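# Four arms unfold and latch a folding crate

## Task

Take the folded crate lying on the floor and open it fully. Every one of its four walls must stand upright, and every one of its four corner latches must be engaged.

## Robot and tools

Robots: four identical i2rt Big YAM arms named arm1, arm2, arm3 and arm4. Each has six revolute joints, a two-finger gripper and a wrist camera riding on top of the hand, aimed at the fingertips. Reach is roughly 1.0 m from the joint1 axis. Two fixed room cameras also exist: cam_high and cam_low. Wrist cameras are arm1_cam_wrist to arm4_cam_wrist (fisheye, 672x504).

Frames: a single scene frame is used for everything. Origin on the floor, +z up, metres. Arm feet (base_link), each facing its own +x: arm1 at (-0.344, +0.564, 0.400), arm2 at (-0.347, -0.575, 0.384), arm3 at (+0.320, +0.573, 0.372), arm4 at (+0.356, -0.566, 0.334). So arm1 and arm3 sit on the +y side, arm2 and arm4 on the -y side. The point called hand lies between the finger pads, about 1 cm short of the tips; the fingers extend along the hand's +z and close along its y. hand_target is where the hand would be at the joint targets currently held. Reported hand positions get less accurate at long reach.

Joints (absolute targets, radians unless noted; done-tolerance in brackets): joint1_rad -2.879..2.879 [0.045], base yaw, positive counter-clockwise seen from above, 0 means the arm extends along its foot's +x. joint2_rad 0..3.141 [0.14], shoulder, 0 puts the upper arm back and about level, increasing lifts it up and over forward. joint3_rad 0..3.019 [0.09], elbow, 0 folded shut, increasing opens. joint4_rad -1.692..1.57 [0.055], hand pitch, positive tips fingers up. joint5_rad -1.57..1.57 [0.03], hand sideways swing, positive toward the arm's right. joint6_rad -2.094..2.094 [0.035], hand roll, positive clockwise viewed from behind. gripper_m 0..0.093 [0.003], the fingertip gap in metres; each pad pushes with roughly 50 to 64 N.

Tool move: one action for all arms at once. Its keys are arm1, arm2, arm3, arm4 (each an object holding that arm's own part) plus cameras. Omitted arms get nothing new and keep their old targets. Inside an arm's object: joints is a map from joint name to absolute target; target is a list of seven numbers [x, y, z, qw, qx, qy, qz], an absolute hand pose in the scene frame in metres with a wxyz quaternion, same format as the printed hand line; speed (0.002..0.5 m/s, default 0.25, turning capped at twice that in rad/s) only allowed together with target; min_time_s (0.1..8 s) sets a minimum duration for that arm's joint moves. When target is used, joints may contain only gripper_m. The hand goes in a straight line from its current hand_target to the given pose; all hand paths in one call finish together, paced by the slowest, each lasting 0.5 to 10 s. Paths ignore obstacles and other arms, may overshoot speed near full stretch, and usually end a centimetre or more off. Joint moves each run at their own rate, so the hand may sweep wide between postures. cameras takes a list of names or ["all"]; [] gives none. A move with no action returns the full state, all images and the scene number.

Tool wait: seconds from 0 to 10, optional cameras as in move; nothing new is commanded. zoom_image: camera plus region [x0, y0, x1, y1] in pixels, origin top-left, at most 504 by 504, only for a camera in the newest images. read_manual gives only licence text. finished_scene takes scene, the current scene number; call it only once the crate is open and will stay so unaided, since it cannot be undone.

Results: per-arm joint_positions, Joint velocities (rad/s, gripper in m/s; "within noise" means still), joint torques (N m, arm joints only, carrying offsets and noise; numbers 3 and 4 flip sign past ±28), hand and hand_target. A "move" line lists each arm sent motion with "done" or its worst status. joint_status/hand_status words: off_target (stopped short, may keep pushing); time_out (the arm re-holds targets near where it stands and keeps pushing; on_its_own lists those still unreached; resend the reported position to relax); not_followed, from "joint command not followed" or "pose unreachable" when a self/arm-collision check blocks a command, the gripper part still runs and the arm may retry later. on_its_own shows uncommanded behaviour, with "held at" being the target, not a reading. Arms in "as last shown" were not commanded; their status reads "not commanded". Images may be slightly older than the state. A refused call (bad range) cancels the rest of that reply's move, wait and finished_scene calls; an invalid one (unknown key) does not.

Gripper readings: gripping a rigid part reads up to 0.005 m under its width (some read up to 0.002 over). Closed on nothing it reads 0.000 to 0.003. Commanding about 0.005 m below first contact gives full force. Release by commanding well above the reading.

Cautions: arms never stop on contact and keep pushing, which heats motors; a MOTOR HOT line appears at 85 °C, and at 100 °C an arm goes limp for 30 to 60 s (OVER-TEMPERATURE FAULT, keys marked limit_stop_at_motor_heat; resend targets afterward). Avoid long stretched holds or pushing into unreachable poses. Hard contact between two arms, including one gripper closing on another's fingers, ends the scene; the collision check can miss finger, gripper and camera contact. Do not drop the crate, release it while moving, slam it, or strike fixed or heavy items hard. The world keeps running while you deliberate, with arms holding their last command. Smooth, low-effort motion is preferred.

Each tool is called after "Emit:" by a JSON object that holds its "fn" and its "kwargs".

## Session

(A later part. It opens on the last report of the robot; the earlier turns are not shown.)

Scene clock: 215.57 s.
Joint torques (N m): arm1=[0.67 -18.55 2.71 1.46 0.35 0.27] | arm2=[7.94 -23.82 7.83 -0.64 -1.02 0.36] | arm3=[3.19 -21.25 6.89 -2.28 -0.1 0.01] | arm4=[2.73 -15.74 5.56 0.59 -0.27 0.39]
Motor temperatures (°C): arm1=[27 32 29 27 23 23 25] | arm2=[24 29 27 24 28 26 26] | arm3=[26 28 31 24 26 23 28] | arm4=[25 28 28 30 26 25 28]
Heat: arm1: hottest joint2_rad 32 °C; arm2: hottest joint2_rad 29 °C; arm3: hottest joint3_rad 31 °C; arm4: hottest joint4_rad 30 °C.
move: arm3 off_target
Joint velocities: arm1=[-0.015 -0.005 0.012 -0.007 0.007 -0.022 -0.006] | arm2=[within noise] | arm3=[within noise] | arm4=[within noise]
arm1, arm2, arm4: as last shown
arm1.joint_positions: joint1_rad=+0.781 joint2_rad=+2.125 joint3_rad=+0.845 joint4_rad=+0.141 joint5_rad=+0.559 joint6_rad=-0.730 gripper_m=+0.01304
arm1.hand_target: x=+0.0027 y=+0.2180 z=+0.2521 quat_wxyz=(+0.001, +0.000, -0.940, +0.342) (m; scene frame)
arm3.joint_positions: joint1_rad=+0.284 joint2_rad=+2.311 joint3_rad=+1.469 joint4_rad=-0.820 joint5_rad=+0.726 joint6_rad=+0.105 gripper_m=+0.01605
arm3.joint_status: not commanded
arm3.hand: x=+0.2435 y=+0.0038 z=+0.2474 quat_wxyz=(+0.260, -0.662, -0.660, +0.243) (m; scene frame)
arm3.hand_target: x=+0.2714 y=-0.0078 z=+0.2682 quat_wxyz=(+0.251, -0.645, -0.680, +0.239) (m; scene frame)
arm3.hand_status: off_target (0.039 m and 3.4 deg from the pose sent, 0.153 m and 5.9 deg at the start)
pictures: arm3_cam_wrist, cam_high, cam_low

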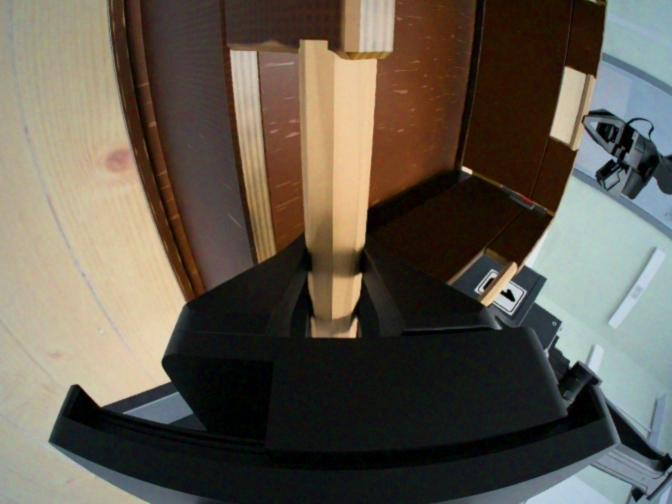

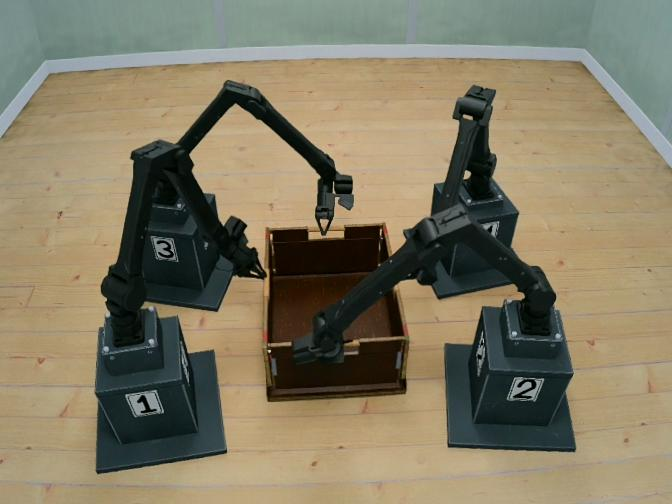

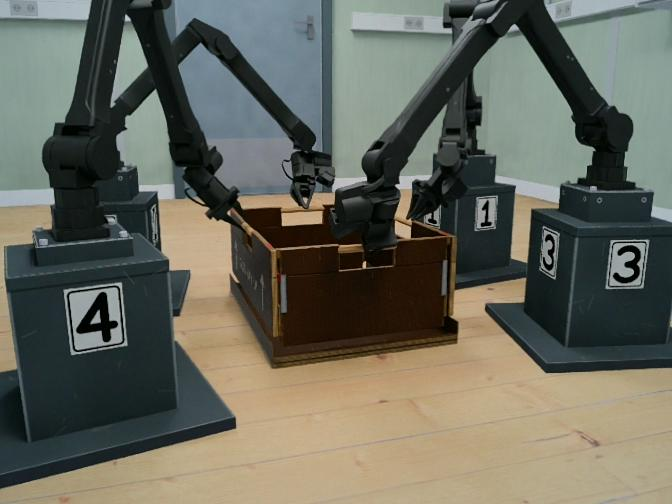

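Emit:
{"fn": "move", "kwargs": {"arm3": {"target": [0.305, -0.0080, 0.266, -0.2481, 0.6468, 0.6817, -0.2354], "speed": 0.08}, "cameras": ["all"]}}

Emit:
{"fn": "zoom_image", "kwargs": {"camera": "cam_low", "region": [230, 190, 470, 370]}}

Emit:
{"fn": "zoom_image", "kwargs": {"camera": "cam_high", "region": [250, 210, 420, 410]}}

Emit:
{"fn": "zoom_image", "kwargs": {"camera": "arm3_cam_wrist", "region": [440, 130, 580, 290]}}

Scene clock: 221.93 s.
Joint torques (N m): arm1=[0.26 -18.78 2.71 1.47 0.3 0.27] | arm2=[7.82 -23.77 7.83 -0.64 -1.02 0.36] | arm3=[7.18 -20.95 6.98 -2.73 -0.49 0.3] | arm4=[2.73 -15.74 5.55 0.59 -0.27 0.39]
Motor temperatures (°C): arm1=[27 32 29 27 23 23 25] | arm2=[24 29 27 24 28 26 26] | arm3=[26 28 31 24 26 23 28] | arm4=[25 28 28 30 26 25 28]
Heat: arm1: hottest joint2_rad 32 °C; arm2: hottest joint2_rad 29 °C; arm3: hottest joint3_rad 31 °C; arm4: hottest joint4_rad 30 °C.
move: arm3 off_target
Joint velocities: arm1=[-0.005 -0.005 0.012 0.017 -0.037 -0.022 0.012] | arm2=[within noise] | arm3=[within noise] | arm4=[within noise]
arm1, arm2, arm4: as last shown
arm1.joint_positions: joint1_rad=+0.781 joint2_rad=+2.125 joint3_rad=+0.845 joint4_rad=+0.141 joint5_rad=+0.559 joint6_rad=-0.730 gripper_m=+0.01314
arm3.joint_positions: joint1_rad=+0.284 joint2_rad=+2.320 joint3_rad=+1.489 joint4_rad=-0.857 joint5_rad=+0.720 joint6_rad=+0.127 gripper_m=+0.01605
arm3.joint_status: not commanded
arm3.hand: x=+0.2443 y=+0.0041 z=+0.2472 quat_wxyz=(+0.265, -0.666, -0.657, +0.236) (m; scene frame)
arm3.hand_target: x=+0.3024 y=-0.0060 z=+0.2645 quat_wxyz=(+0.249, -0.643, -0.685, +0.235) (m; scene frame)
arm3.hand_status: off_target (0.065 m and 4.1 deg from the pose sent, 0.065 m and 3.4 deg at the start)
pictures: arm1_cam_wrist, arm2_cam_wrist, arm3_cam_wrist, arm4_cam_wrist, cam_high, cam_low

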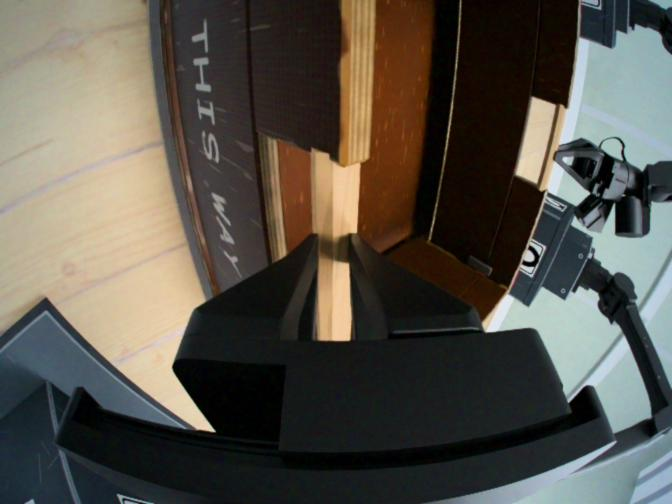

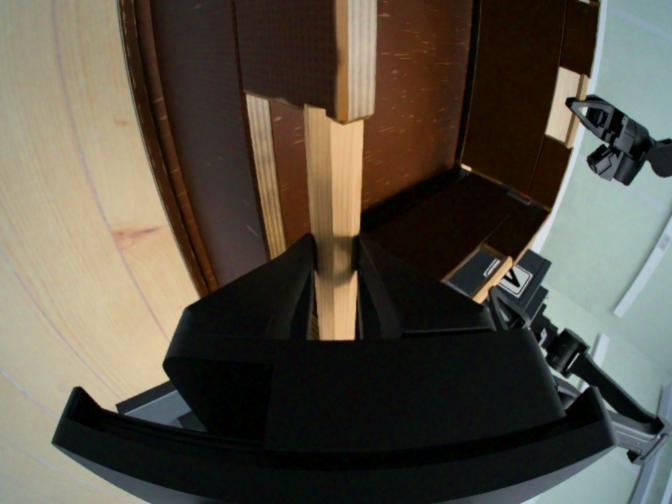

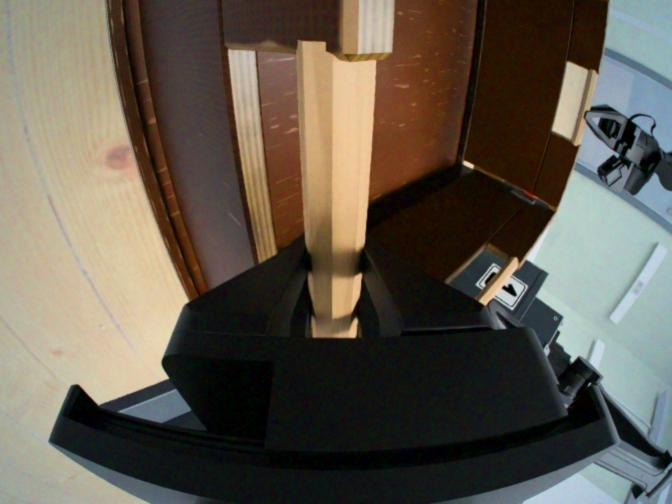

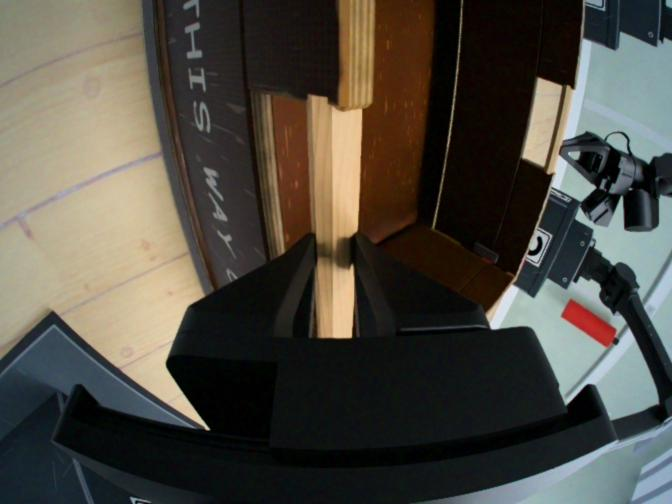

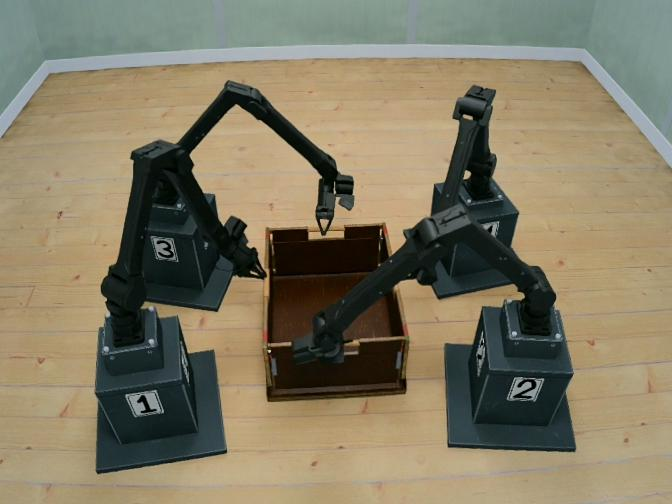

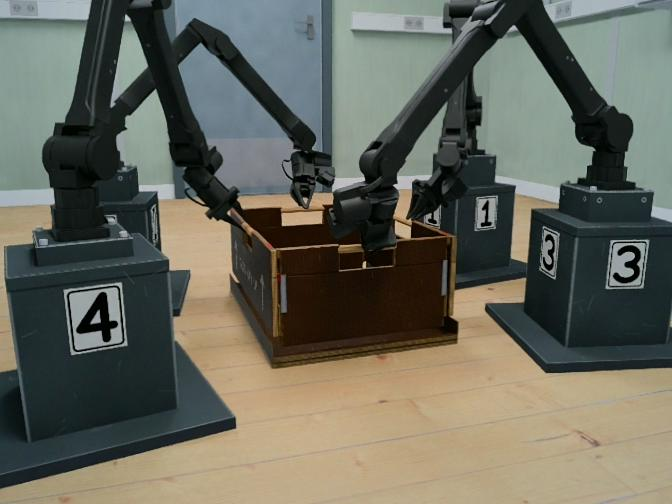

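Scaled by 2.100 from the camera's 672x504 image, which has a finer 960x720 frame.

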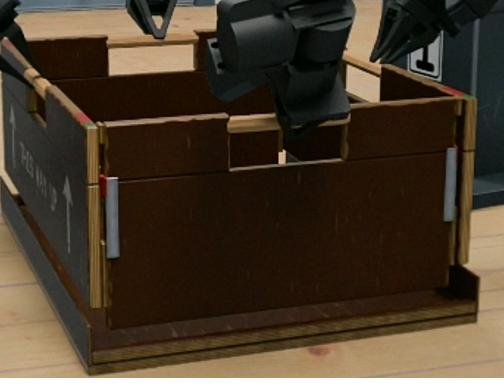

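Scaled by 2.520 from the camera's 672x504 image, which has a finer 960x720 frame.

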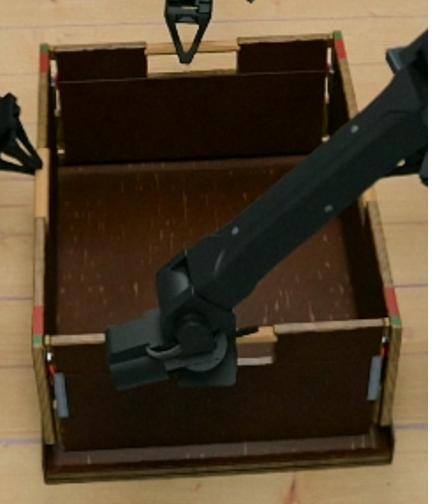

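Scaled by 3.150 from the camera's 672x504 image, which has a finer 960x720 frame.

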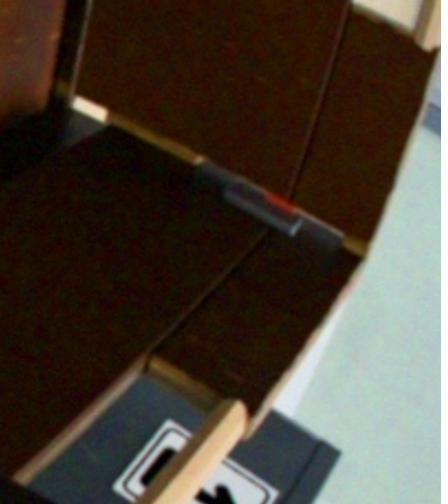

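Emit:
{"fn": "move", "kwargs": {"arm2": {"target": [-0.2850, 0.008, 0.262, -0.2355, 0.6818, -0.6472, 0.2481], "speed": 0.1}, "cameras": ["cam_high", "cam_low"]}}

Emit:
{"fn": "zoom_image", "kwargs": {"camera": "cam_high", "region": [255, 310, 345, 410]}}

Scene clock: 226.13 s.
Joint torques (N m): arm1=[1.08 -18.78 2.52 1.5 0.37 0.21] | arm2=[-1.73 -23.82 5.33 1.09 -0.09 -0.39] | arm3=[7 -20.72 6.98 -2.77 -0.53 0.33] | arm4=[2.73 -15.74 5.55 0.59 -0.27 0.39]
Motor temperatures (°C): arm1=[27 32 29 27 23 23 25] | arm2=[24 29 27 24 28 26 26] | arm3=[26 29 31 24 26 23 28] | arm4=[25 28 28 30 26 25 28]
Heat: arm1: hottest joint2_rad 32 °C; arm2: hottest joint2_rad 29 °C; arm3: hottest joint3_rad 31 °C; arm4: hottest joint4_rad 30 °C.
move: arm2 off_target
Joint velocities: within noise
arm1, arm3: as last shown
arm1.joint_positions: joint1_rad=+0.781 joint2_rad=+2.125 joint3_rad=+0.845 joint4_rad=+0.141 joint5_rad=+0.559 joint6_rad=-0.730 gripper_m=+0.01317
arm2.joint_positions: joint1_rad=+0.251 joint2_rad=+2.337 joint3_rad=+1.493 joint4_rad=-0.867 joint5_rad=+0.708 joint6_rad=+0.108 gripper_m=+0.01675
arm2.joint_status: not commanded
arm2.hand: x=-0.2978 y=-0.0073 z=+0.2512 quat_wxyz=(-0.230, +0.681, -0.642, +0.267) (m; scene frame)
arm2.hand_target: x=-0.2906 y=+0.0062 z=+0.2626 quat_wxyz=(-0.235, +0.683, -0.645, +0.250) (m; scene frame)
arm2.hand_status: off_target (0.023 m and 2.4 deg from the pose sent, 0.024 m and 4.9 deg at the start)
arm4.joint_positions: joint1_rad=+0.820 joint2_rad=+1.978 joint3_rad=+0.928 joint4_rad=-0.112 joint5_rad=+0.603 joint6_rad=-0.674 gripper_m=+0.01497
arm4.joint_status: not commanded
arm4.hand: x=-0.0297 y=-0.2174 z=+0.2550 quat_wxyz=(-0.349, +0.937, +0.001, +0.007) (m; scene frame)
arm4.hand_target: x=-0.0334 y=-0.2251 z=+0.2524 quat_wxyz=(-0.343, +0.939, +0.000, +0.001) (m; scene frame)
arm4.hand_status: not commanded
pictures: cam_high, cam_low

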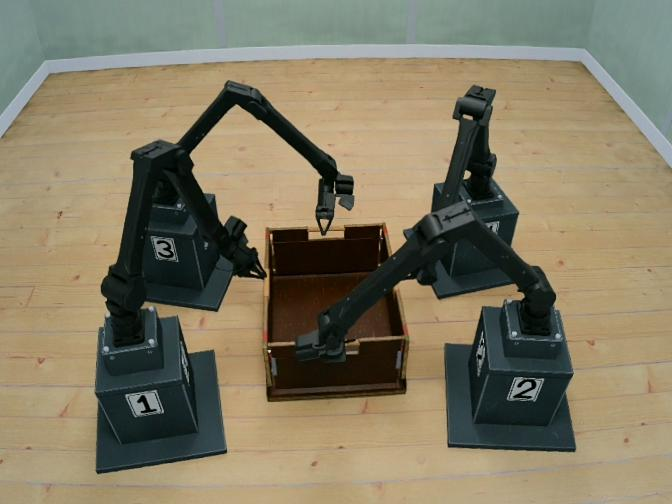

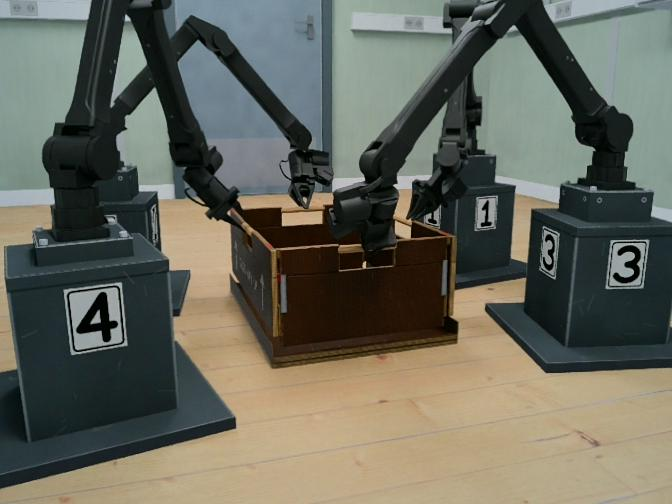

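Scaled by 5.040 from the camera's 672x504 image, which has a finer 960x720 frame.

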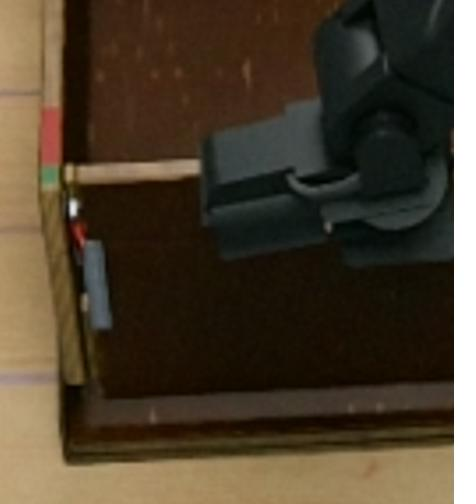

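Emit:
{"fn": "move", "kwargs": {"arm1": {"target": [0.003, 0.195, 0.254, 0, 0, 0.9397, -0.3420], "speed": 0.06}, "arm4": {"target": [-0.034, -0.200, 0.254, -0.3420, 0.9397, 0, 0], "speed": 0.06}, "cameras": ["cam_high", "cam_low", "arm1_cam_wrist", "arm4_cam_wrist"]}}

Emit:
{"fn": "zoom_image", "kwargs": {"camera": "cam_high", "region": [255, 310, 345, 410]}}

Emit:
{"fn": "zoom_image", "kwargs": {"camera": "cam_high", "region": [340, 300, 420, 410]}}

Emit:
{"fn": "zoom_image", "kwargs": {"camera": "cam_low", "region": [230, 190, 470, 370]}}

Scene clock: 233.17 s.
Joint torques (N m): arm1=[-1.9 -17.61 4.9 1.51 0.09 -0.05] | arm2=[-1.73 -24 5.34 1.13 -0.09 -0.39] | arm3=[6.83 -20.6 6.95 -2.74 -0.47 0.32] | arm4=[0.26 -14.45 8.44 0.92 -0.6 -0.09]
Motor temperatures (°C): arm1=[27 32 29 27 23 23 25] | arm2=[24 31 27 24 28 26 26] | arm3=[26 30 31 24 26 23 28] | arm4=[25 28 28 30 26 25 28]
Heat: arm1: hottest joint2_rad 32 °C; arm2: hottest joint2_rad 31 °C; arm3: hottest joint3_rad 31 °C; arm4: hottest joint4_rad 30 °C.
move: arm1 off_target; arm4 off_target
Joint velocities: within noise
arm1.joint_positions: joint1_rad=+0.775 joint2_rad=+2.123 joint3_rad=+0.847 joint4_rad=+0.141 joint5_rad=+0.548 joint6_rad=-0.744 gripper_m=+0.01320
arm1.joint_status: not commanded
arm1.hand: x=-0.0016 y=+0.2118 z=+0.2498 quat_wxyz=(+0.006, +0.005, -0.941, +0.339) (m; scene frame)
arm1.hand_target: x=+0.0051 y=+0.1978 z=+0.2545 quat_wxyz=(+0.000, +0.003, -0.939, +0.344) (m; scene frame)
arm1.hand_status: off_target (0.018 m and 1.0 deg from the pose sent, 0.020 m and 0.9 deg at the start)
arm2, arm3: as last shown
arm2.hand_target: x=-0.2906 y=+0.0062 z=+0.2626 quat_wxyz=(-0.235, +0.682, -0.646, +0.250) (m; scene frame)
arm4.joint_positions: joint1_rad=+0.815 joint2_rad=+1.976 joint3_rad=+0.926 joint4_rad=-0.112 joint5_rad=+0.591 joint6_rad=-0.682 gripper_m=+0.01497
arm4.joint_status: not commanded
arm4.hand: x=-0.0290 y=-0.2171 z=+0.2542 quat_wxyz=(-0.345, +0.939, +0.004, +0.006) (m; scene frame)
arm4.hand_target: x=-0.0364 y=-0.2047 z=+0.2535 quat_wxyz=(-0.341, +0.940, +0.005, -0.001) (m; scene frame)
arm4.hand_status: off_target (0.018 m and 0.9 deg from the pose sent, 0.018 m and 1.2 deg at the start)
pictures: arm1_cam_wrist, arm4_cam_wrist, cam_high, cam_low

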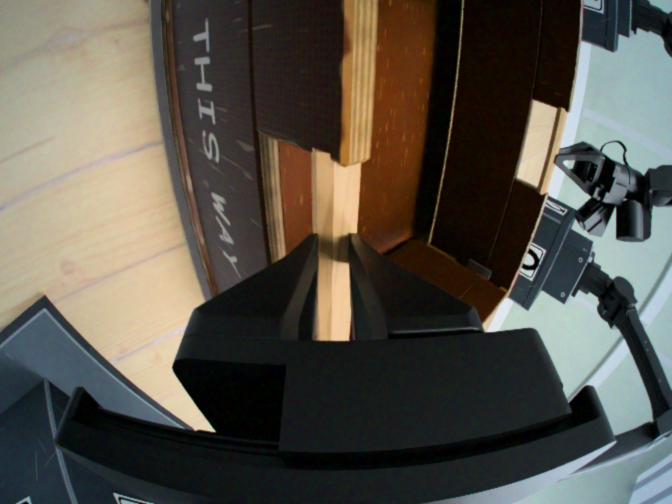

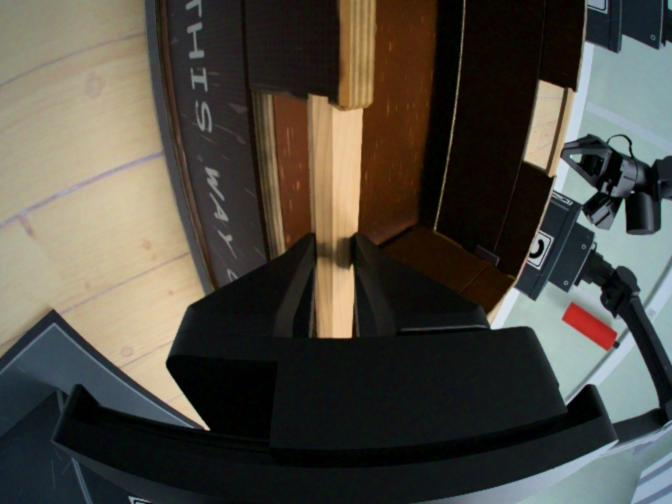

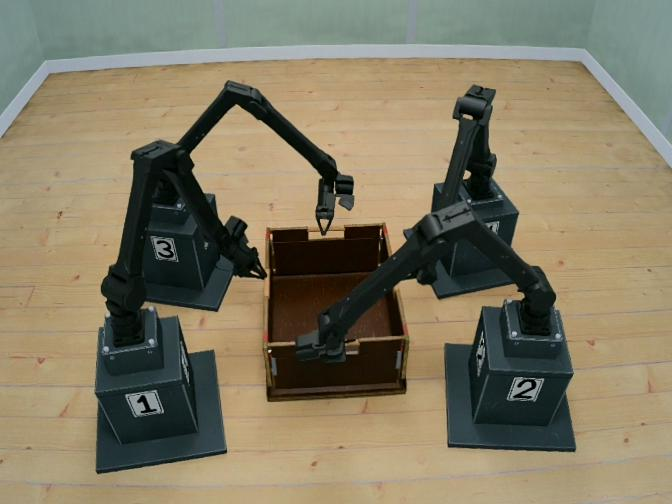

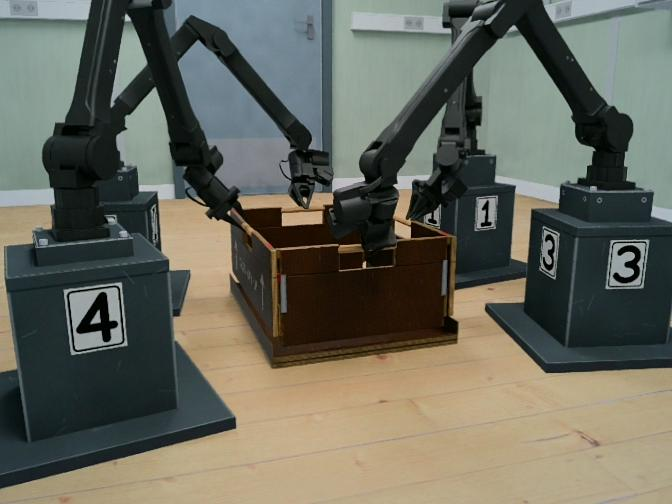

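Scaled by 5.040 from the camera's 672x504 image, which has a finer 960x720 frame.

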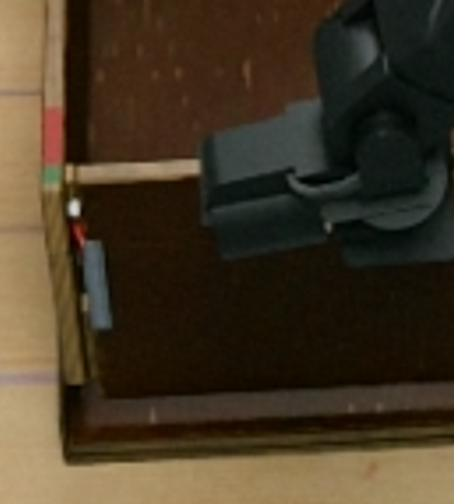

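Scaled by 4.582 from the camera's 672x504 image, which has a finer 960x720 frame.

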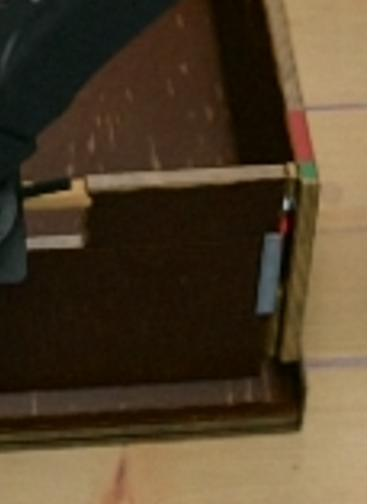

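Scaled by 2.100 from the camera's 672x504 image, which has a finer 960x720 frame.

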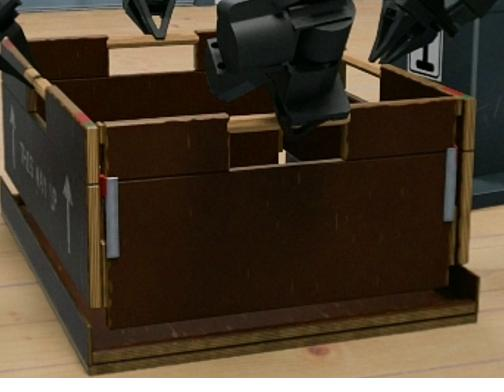

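Emit:
{"fn": "zoom_image", "kwargs": {"camera": "cam_low", "region": [260, 240, 300, 350]}}

Emit:
{"fn": "zoom_image", "kwargs": {"camera": "cam_low", "region": [425, 225, 465, 335]}}

Emit:
{"fn": "zoom_image", "kwargs": {"camera": "cam_high", "region": [260, 220, 300, 270]}}

Emit:
{"fn": "zoom_image", "kwargs": {"camera": "cam_high", "region": [360, 215, 400, 265]}}

Emit:
{"fn": "zoom_image", "kwargs": {"camera": "arm1_cam_wrist", "region": [440, 240, 520, 310]}}

Emit:
{"fn": "zoom_image", "kwargs": {"camera": "arm4_cam_wrist", "region": [450, 220, 530, 300]}}

Scaled by 4.582 from the camera's 672x504 image, which has a finer 960x720 frame.

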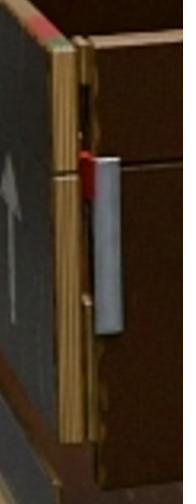

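Scaled by 4.582 from the camera's 672x504 image, which has a finer 960x720 frame.

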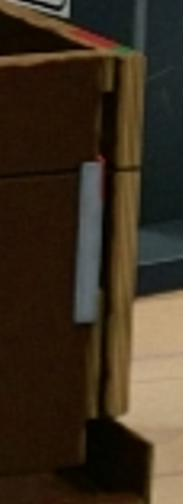

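Scaled by 10.080 from the camera's 672x504 image, which has a finer 960x720 frame.

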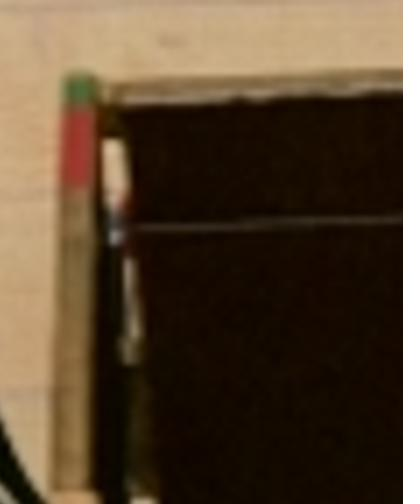

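Scaled by 10.080 from the camera's 672x504 image, which has a finer 960x720 frame.

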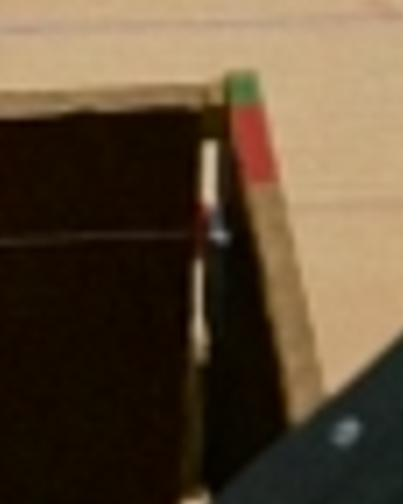

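Scaled by 6.300 from the camera's 672x504 image, which has a finer 960x720 frame.

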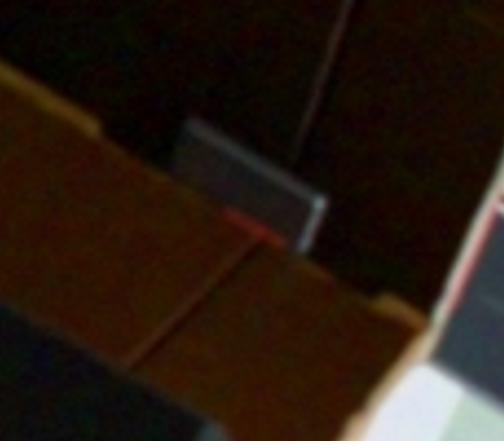

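Scaled by 6.300 from the camera's 672x504 image, which has a finer 960x720 frame.

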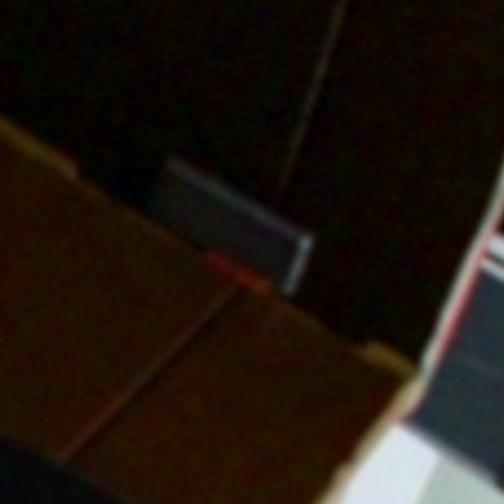

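Emit:
{"fn": "move", "kwargs": {"arm1": {"target": [0.003, 0.236, 0.250, 0, 0, 0.9397, -0.3420], "speed": 0.08}, "arm4": {"target": [-0.034, -0.241, 0.250, -0.3420, 0.9397, 0, 0], "speed": 0.08}, "arm3": {"target": [0.232, -0.0040, 0.262, -0.2481, 0.6468, 0.6817, -0.2354], "speed": 0.1}, "cameras": ["cam_high", "cam_low"]}}

Emit:
{"fn": "zoom_image", "kwargs": {"camera": "cam_high", "region": [250, 210, 420, 410]}}

Emit:
{"fn": "zoom_image", "kwargs": {"camera": "cam_low", "region": [230, 190, 470, 370]}}

Scene clock: 241.50 s.
Joint torques (N m): arm1=[2.9 -18.67 1.07 1.52 0.55 0.33] | arm2=[-1.73 -24 5.34 1.14 -0.09 -0.39] | arm3=[-1.55 -21.01 4.37 0.62 0.19 -0.6] | arm4=[3.84 -15.91 4.45 0.49 -0.06 0.56]
Motor temperatures (°C): arm1=[27 31 29 27 23 23 26] | arm2=[24 31 26 25 28 26 26] | arm3=[26 30 31 24 26 23 28] | arm4=[25 29 28 30 26 25 29]
Heat: arm1: hottest joint2_rad 31 °C; arm2: hottest joint2_rad 31 °C; arm3: hottest joint3_rad 31 °C; arm4: hottest joint4_rad 30 °C.
move: arm1 off_target; arm3 off_target; arm4 off_target
Joint velocities: within noise
arm1.joint_positions: joint1_rad=+0.784 joint2_rad=+2.123 joint3_rad=+0.842 joint4_rad=+0.143 joint5_rad=+0.562 joint6_rad=-0.709 gripper_m=+0.01316
arm1.joint_status: not commanded
arm1.hand: x=-0.0019 y=+0.2149 z=+0.2502 quat_wxyz=(+0.004, -0.008, -0.939, +0.343) (m; scene frame)
arm1.hand_target: x=-0.0006 y=+0.2323 z=+0.2495 quat_wxyz=(+0.001, -0.004, -0.940, +0.340) (m; scene frame)
arm1.hand_status: off_target (0.022 m and 1.1 deg from the pose sent, 0.025 m and 1.0 deg at the start)
arm2: as last shown
arm3.joint_positions: joint1_rad=+0.273 joint2_rad=+2.306 joint3_rad=+1.466 joint4_rad=-0.814 joint5_rad=+0.704 joint6_rad=+0.087 gripper_m=+0.01605
arm3.joint_status: not commanded
arm3.hand: x=+0.2402 y=+0.0042 z=+0.2466 quat_wxyz=(+0.254, -0.663, -0.664, +0.234) (m; scene frame)
arm3.hand_target: x=+0.2345 y=-0.0018 z=+0.2612 quat_wxyz=(+0.249, -0.649, -0.681, +0.231) (m; scene frame)
arm3.hand_status: off_target (0.019 m and 2.8 deg from the pose sent, 0.021 m and 4.1 deg at the start)
arm4.joint_positions: joint1_rad=+0.826 joint2_rad=+1.976 joint3_rad=+0.923 joint4_rad=-0.112 joint5_rad=+0.608 joint6_rad=-0.659 gripper_m=+0.01488
arm4.joint_status: not commanded
arm4.hand: x=-0.0295 y=-0.2204 z=+0.2549 quat_wxyz=(-0.350, +0.937, -0.004, +0.006) (m; scene frame)
arm4.hand_target: x=-0.0314 y=-0.2362 z=+0.2506 quat_wxyz=(-0.343, +0.939, -0.004, +0.001) (m; scene frame)
arm4.hand_status: off_target (0.022 m and 1.3 deg from the pose sent, 0.025 m and 0.9 deg at the start)
pictures: cam_high, cam_low

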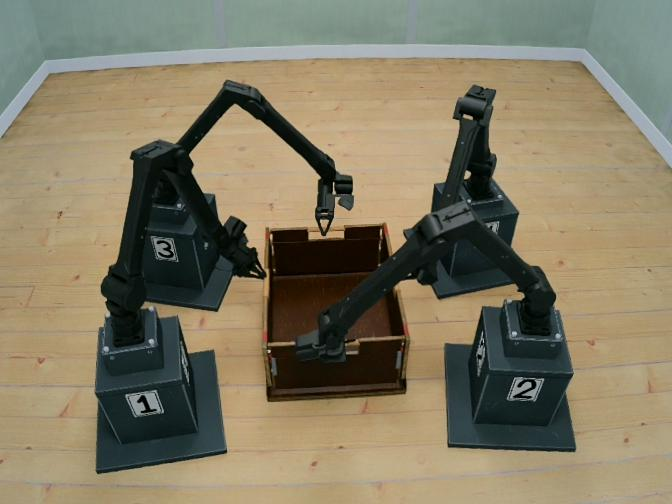

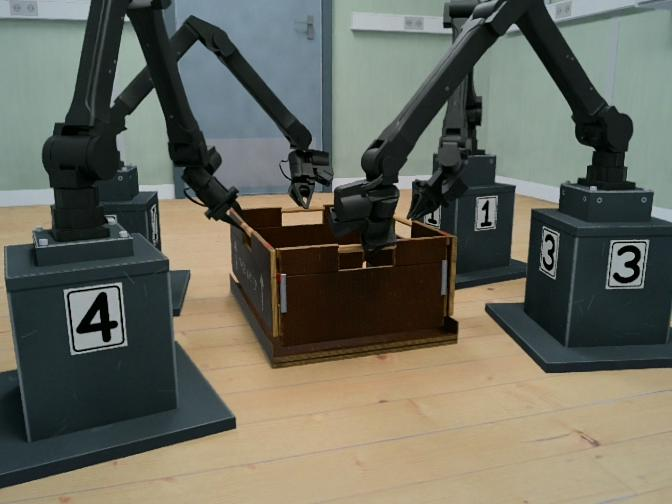

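Scaled by 2.520 from the camera's 672x504 image, which has a finer 960x720 frame.

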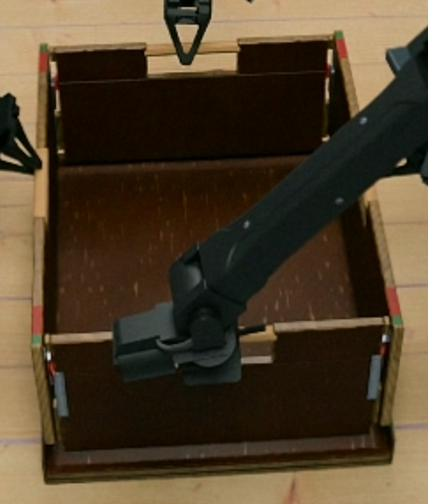

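Scaled by 2.100 from the camera's 672x504 image, which has a finer 960x720 frame.

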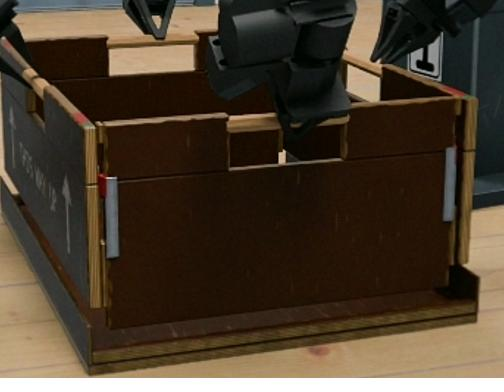

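Emit:
{"fn": "move", "kwargs": {"arm2": {"target": [-0.2620, 0.006, 0.262, -0.2355, 0.6818, -0.6472, 0.2481], "speed": 0.1}, "arm3": {"target": [0.2080, -0.0040, 0.262, -0.2481, 0.6468, 0.6817, -0.2354], "speed": 0.1}, "cameras": ["arm2_cam_wrist", "arm3_cam_wrist", "arm1_cam_wrist", "arm4_cam_wrist"]}}

Emit:
{"fn": "zoom_image", "kwargs": {"camera": "arm2_cam_wrist", "region": [450, 130, 570, 250]}}

Emit:
{"fn": "zoom_image", "kwargs": {"camera": "arm3_cam_wrist", "region": [450, 130, 570, 250]}}

Scene clock: 255.23 s.
Joint torques (N m): arm1=[2.32 -18.61 1.18 1.61 0.52 0.36] | arm2=[-5.48 -23.18 5.45 1.47 0.42 -0.57] | arm3=[-4.48 -21.25 4.68 1.07 0.75 -0.94] | arm4=[3.84 -15.91 4.45 0.5 -0.06 0.56]
Motor temperatures (°C): arm1=[27 31 29 27 23 23 25] | arm2=[24 32 26 25 28 26 26] | arm3=[26 29 31 24 26 24 28] | arm4=[25 30 28 30 26 25 29]
Heat: arm1: hottest joint2_rad 31 °C; arm2: hottest joint2_rad 32 °C; arm3: hottest joint3_rad 31 °C; arm4: hottest joint2_rad 30 °C.
move: arm2 off_target; arm3 off_target
Joint velocities: arm1=[-0.005 0.005 -0.017 -0.022 -0.037 -0.037 0.015] | arm2=[within noise] | arm3=[within noise] | arm4=[within noise]
arm1, arm4: as last shown
arm1.joint_positions: joint1_rad=+0.784 joint2_rad=+2.123 joint3_rad=+0.842 joint4_rad=+0.143 joint5_rad=+0.562 joint6_rad=-0.709 gripper_m=+0.01309
arm2.joint_positions: joint1_rad=+0.247 joint2_rad=+2.320 joint3_rad=+1.466 joint4_rad=-0.820 joint5_rad=+0.691 joint6_rad=+0.068 gripper_m=+0.01675
arm2.joint_status: not commanded
arm2.hand: x=-0.2975 y=-0.0074 z=+0.2509 quat_wxyz=(-0.229, +0.690, -0.638, +0.254) (m; scene frame)
arm2.hand_target: x=-0.2644 y=+0.0045 z=+0.2611 quat_wxyz=(-0.233, +0.682, -0.648, +0.247) (m; scene frame)
arm2.hand_status: off_target (0.040 m and 1.8 deg from the pose sent, 0.040 m and 2.4 deg at the start)
arm3.joint_positions: joint1_rad=+0.272 joint2_rad=+2.297 joint3_rad=+1.449 joint4_rad=-0.781 joint5_rad=+0.700 joint6_rad=+0.065 gripper_m=+0.01605
arm3.joint_status: not commanded
arm3.hand: x=+0.2400 y=+0.0033 z=+0.2465 quat_wxyz=(+0.246, -0.660, -0.668, +0.238) (m; scene frame)
arm3.hand_target: x=+0.2130 y=-0.0042 z=+0.2616 quat_wxyz=(+0.249, -0.646, -0.681, +0.237) (m; scene frame)
arm3.hand_status: off_target (0.036 m and 2.2 deg from the pose sent, 0.037 m and 2.8 deg at the start)
pictures: arm1_cam_wrist, arm2_cam_wrist, arm3_cam_wrist, arm4_cam_wrist

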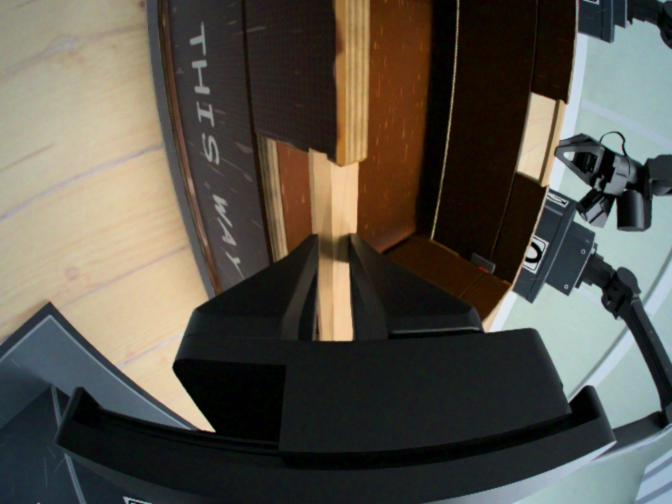

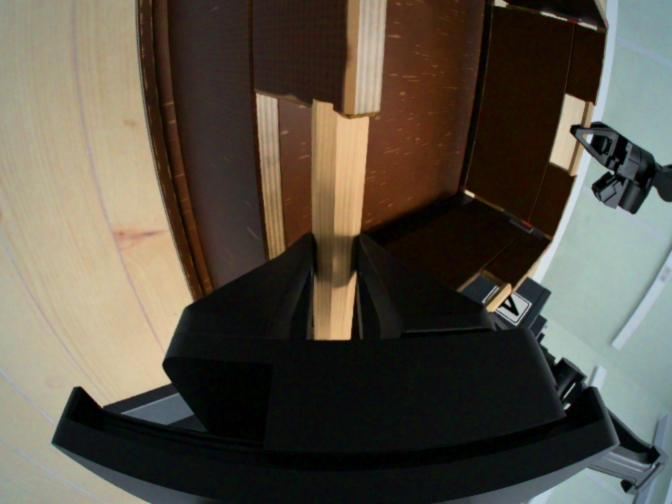

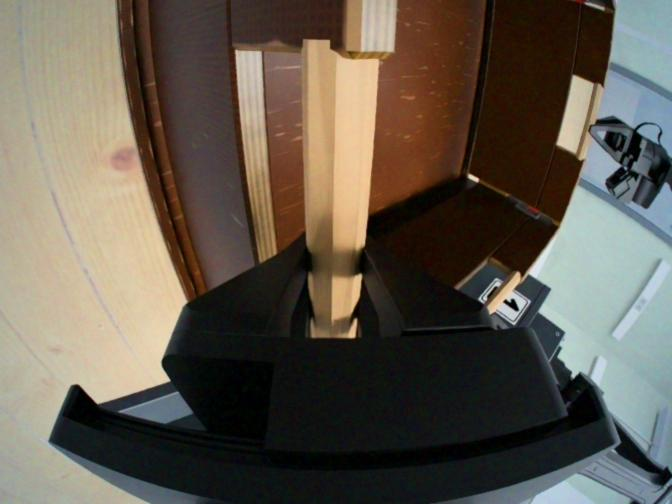

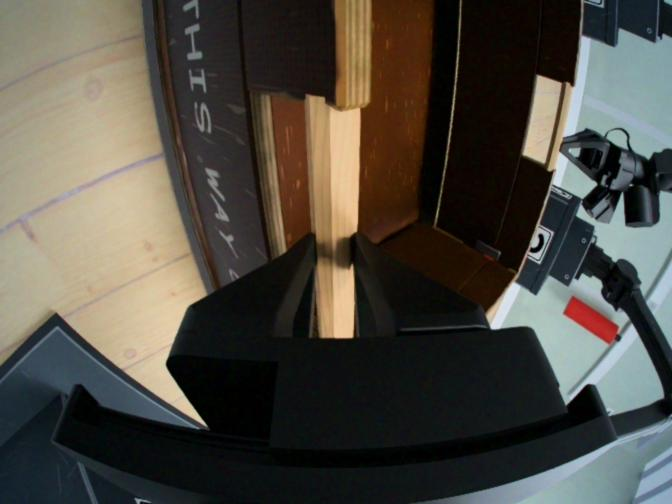

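Scaled by 4.200 from the camera's 672x504 image, which has a finer 960x720 frame.

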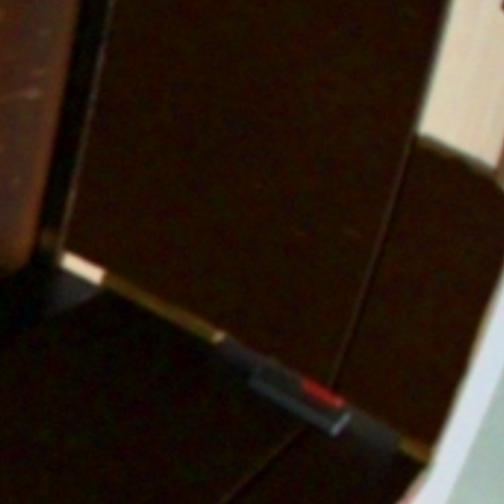

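Scaled by 4.200 from the camera's 672x504 image, which has a finer 960x720 frame.

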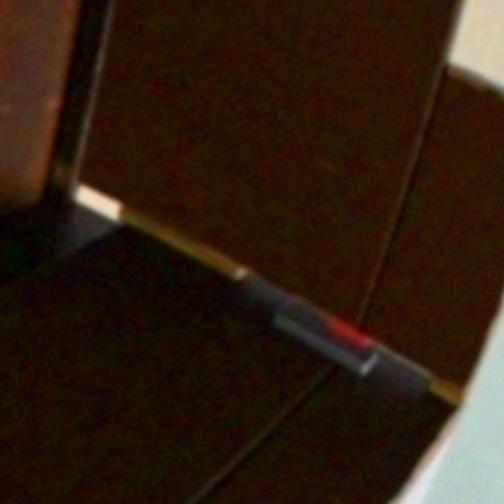

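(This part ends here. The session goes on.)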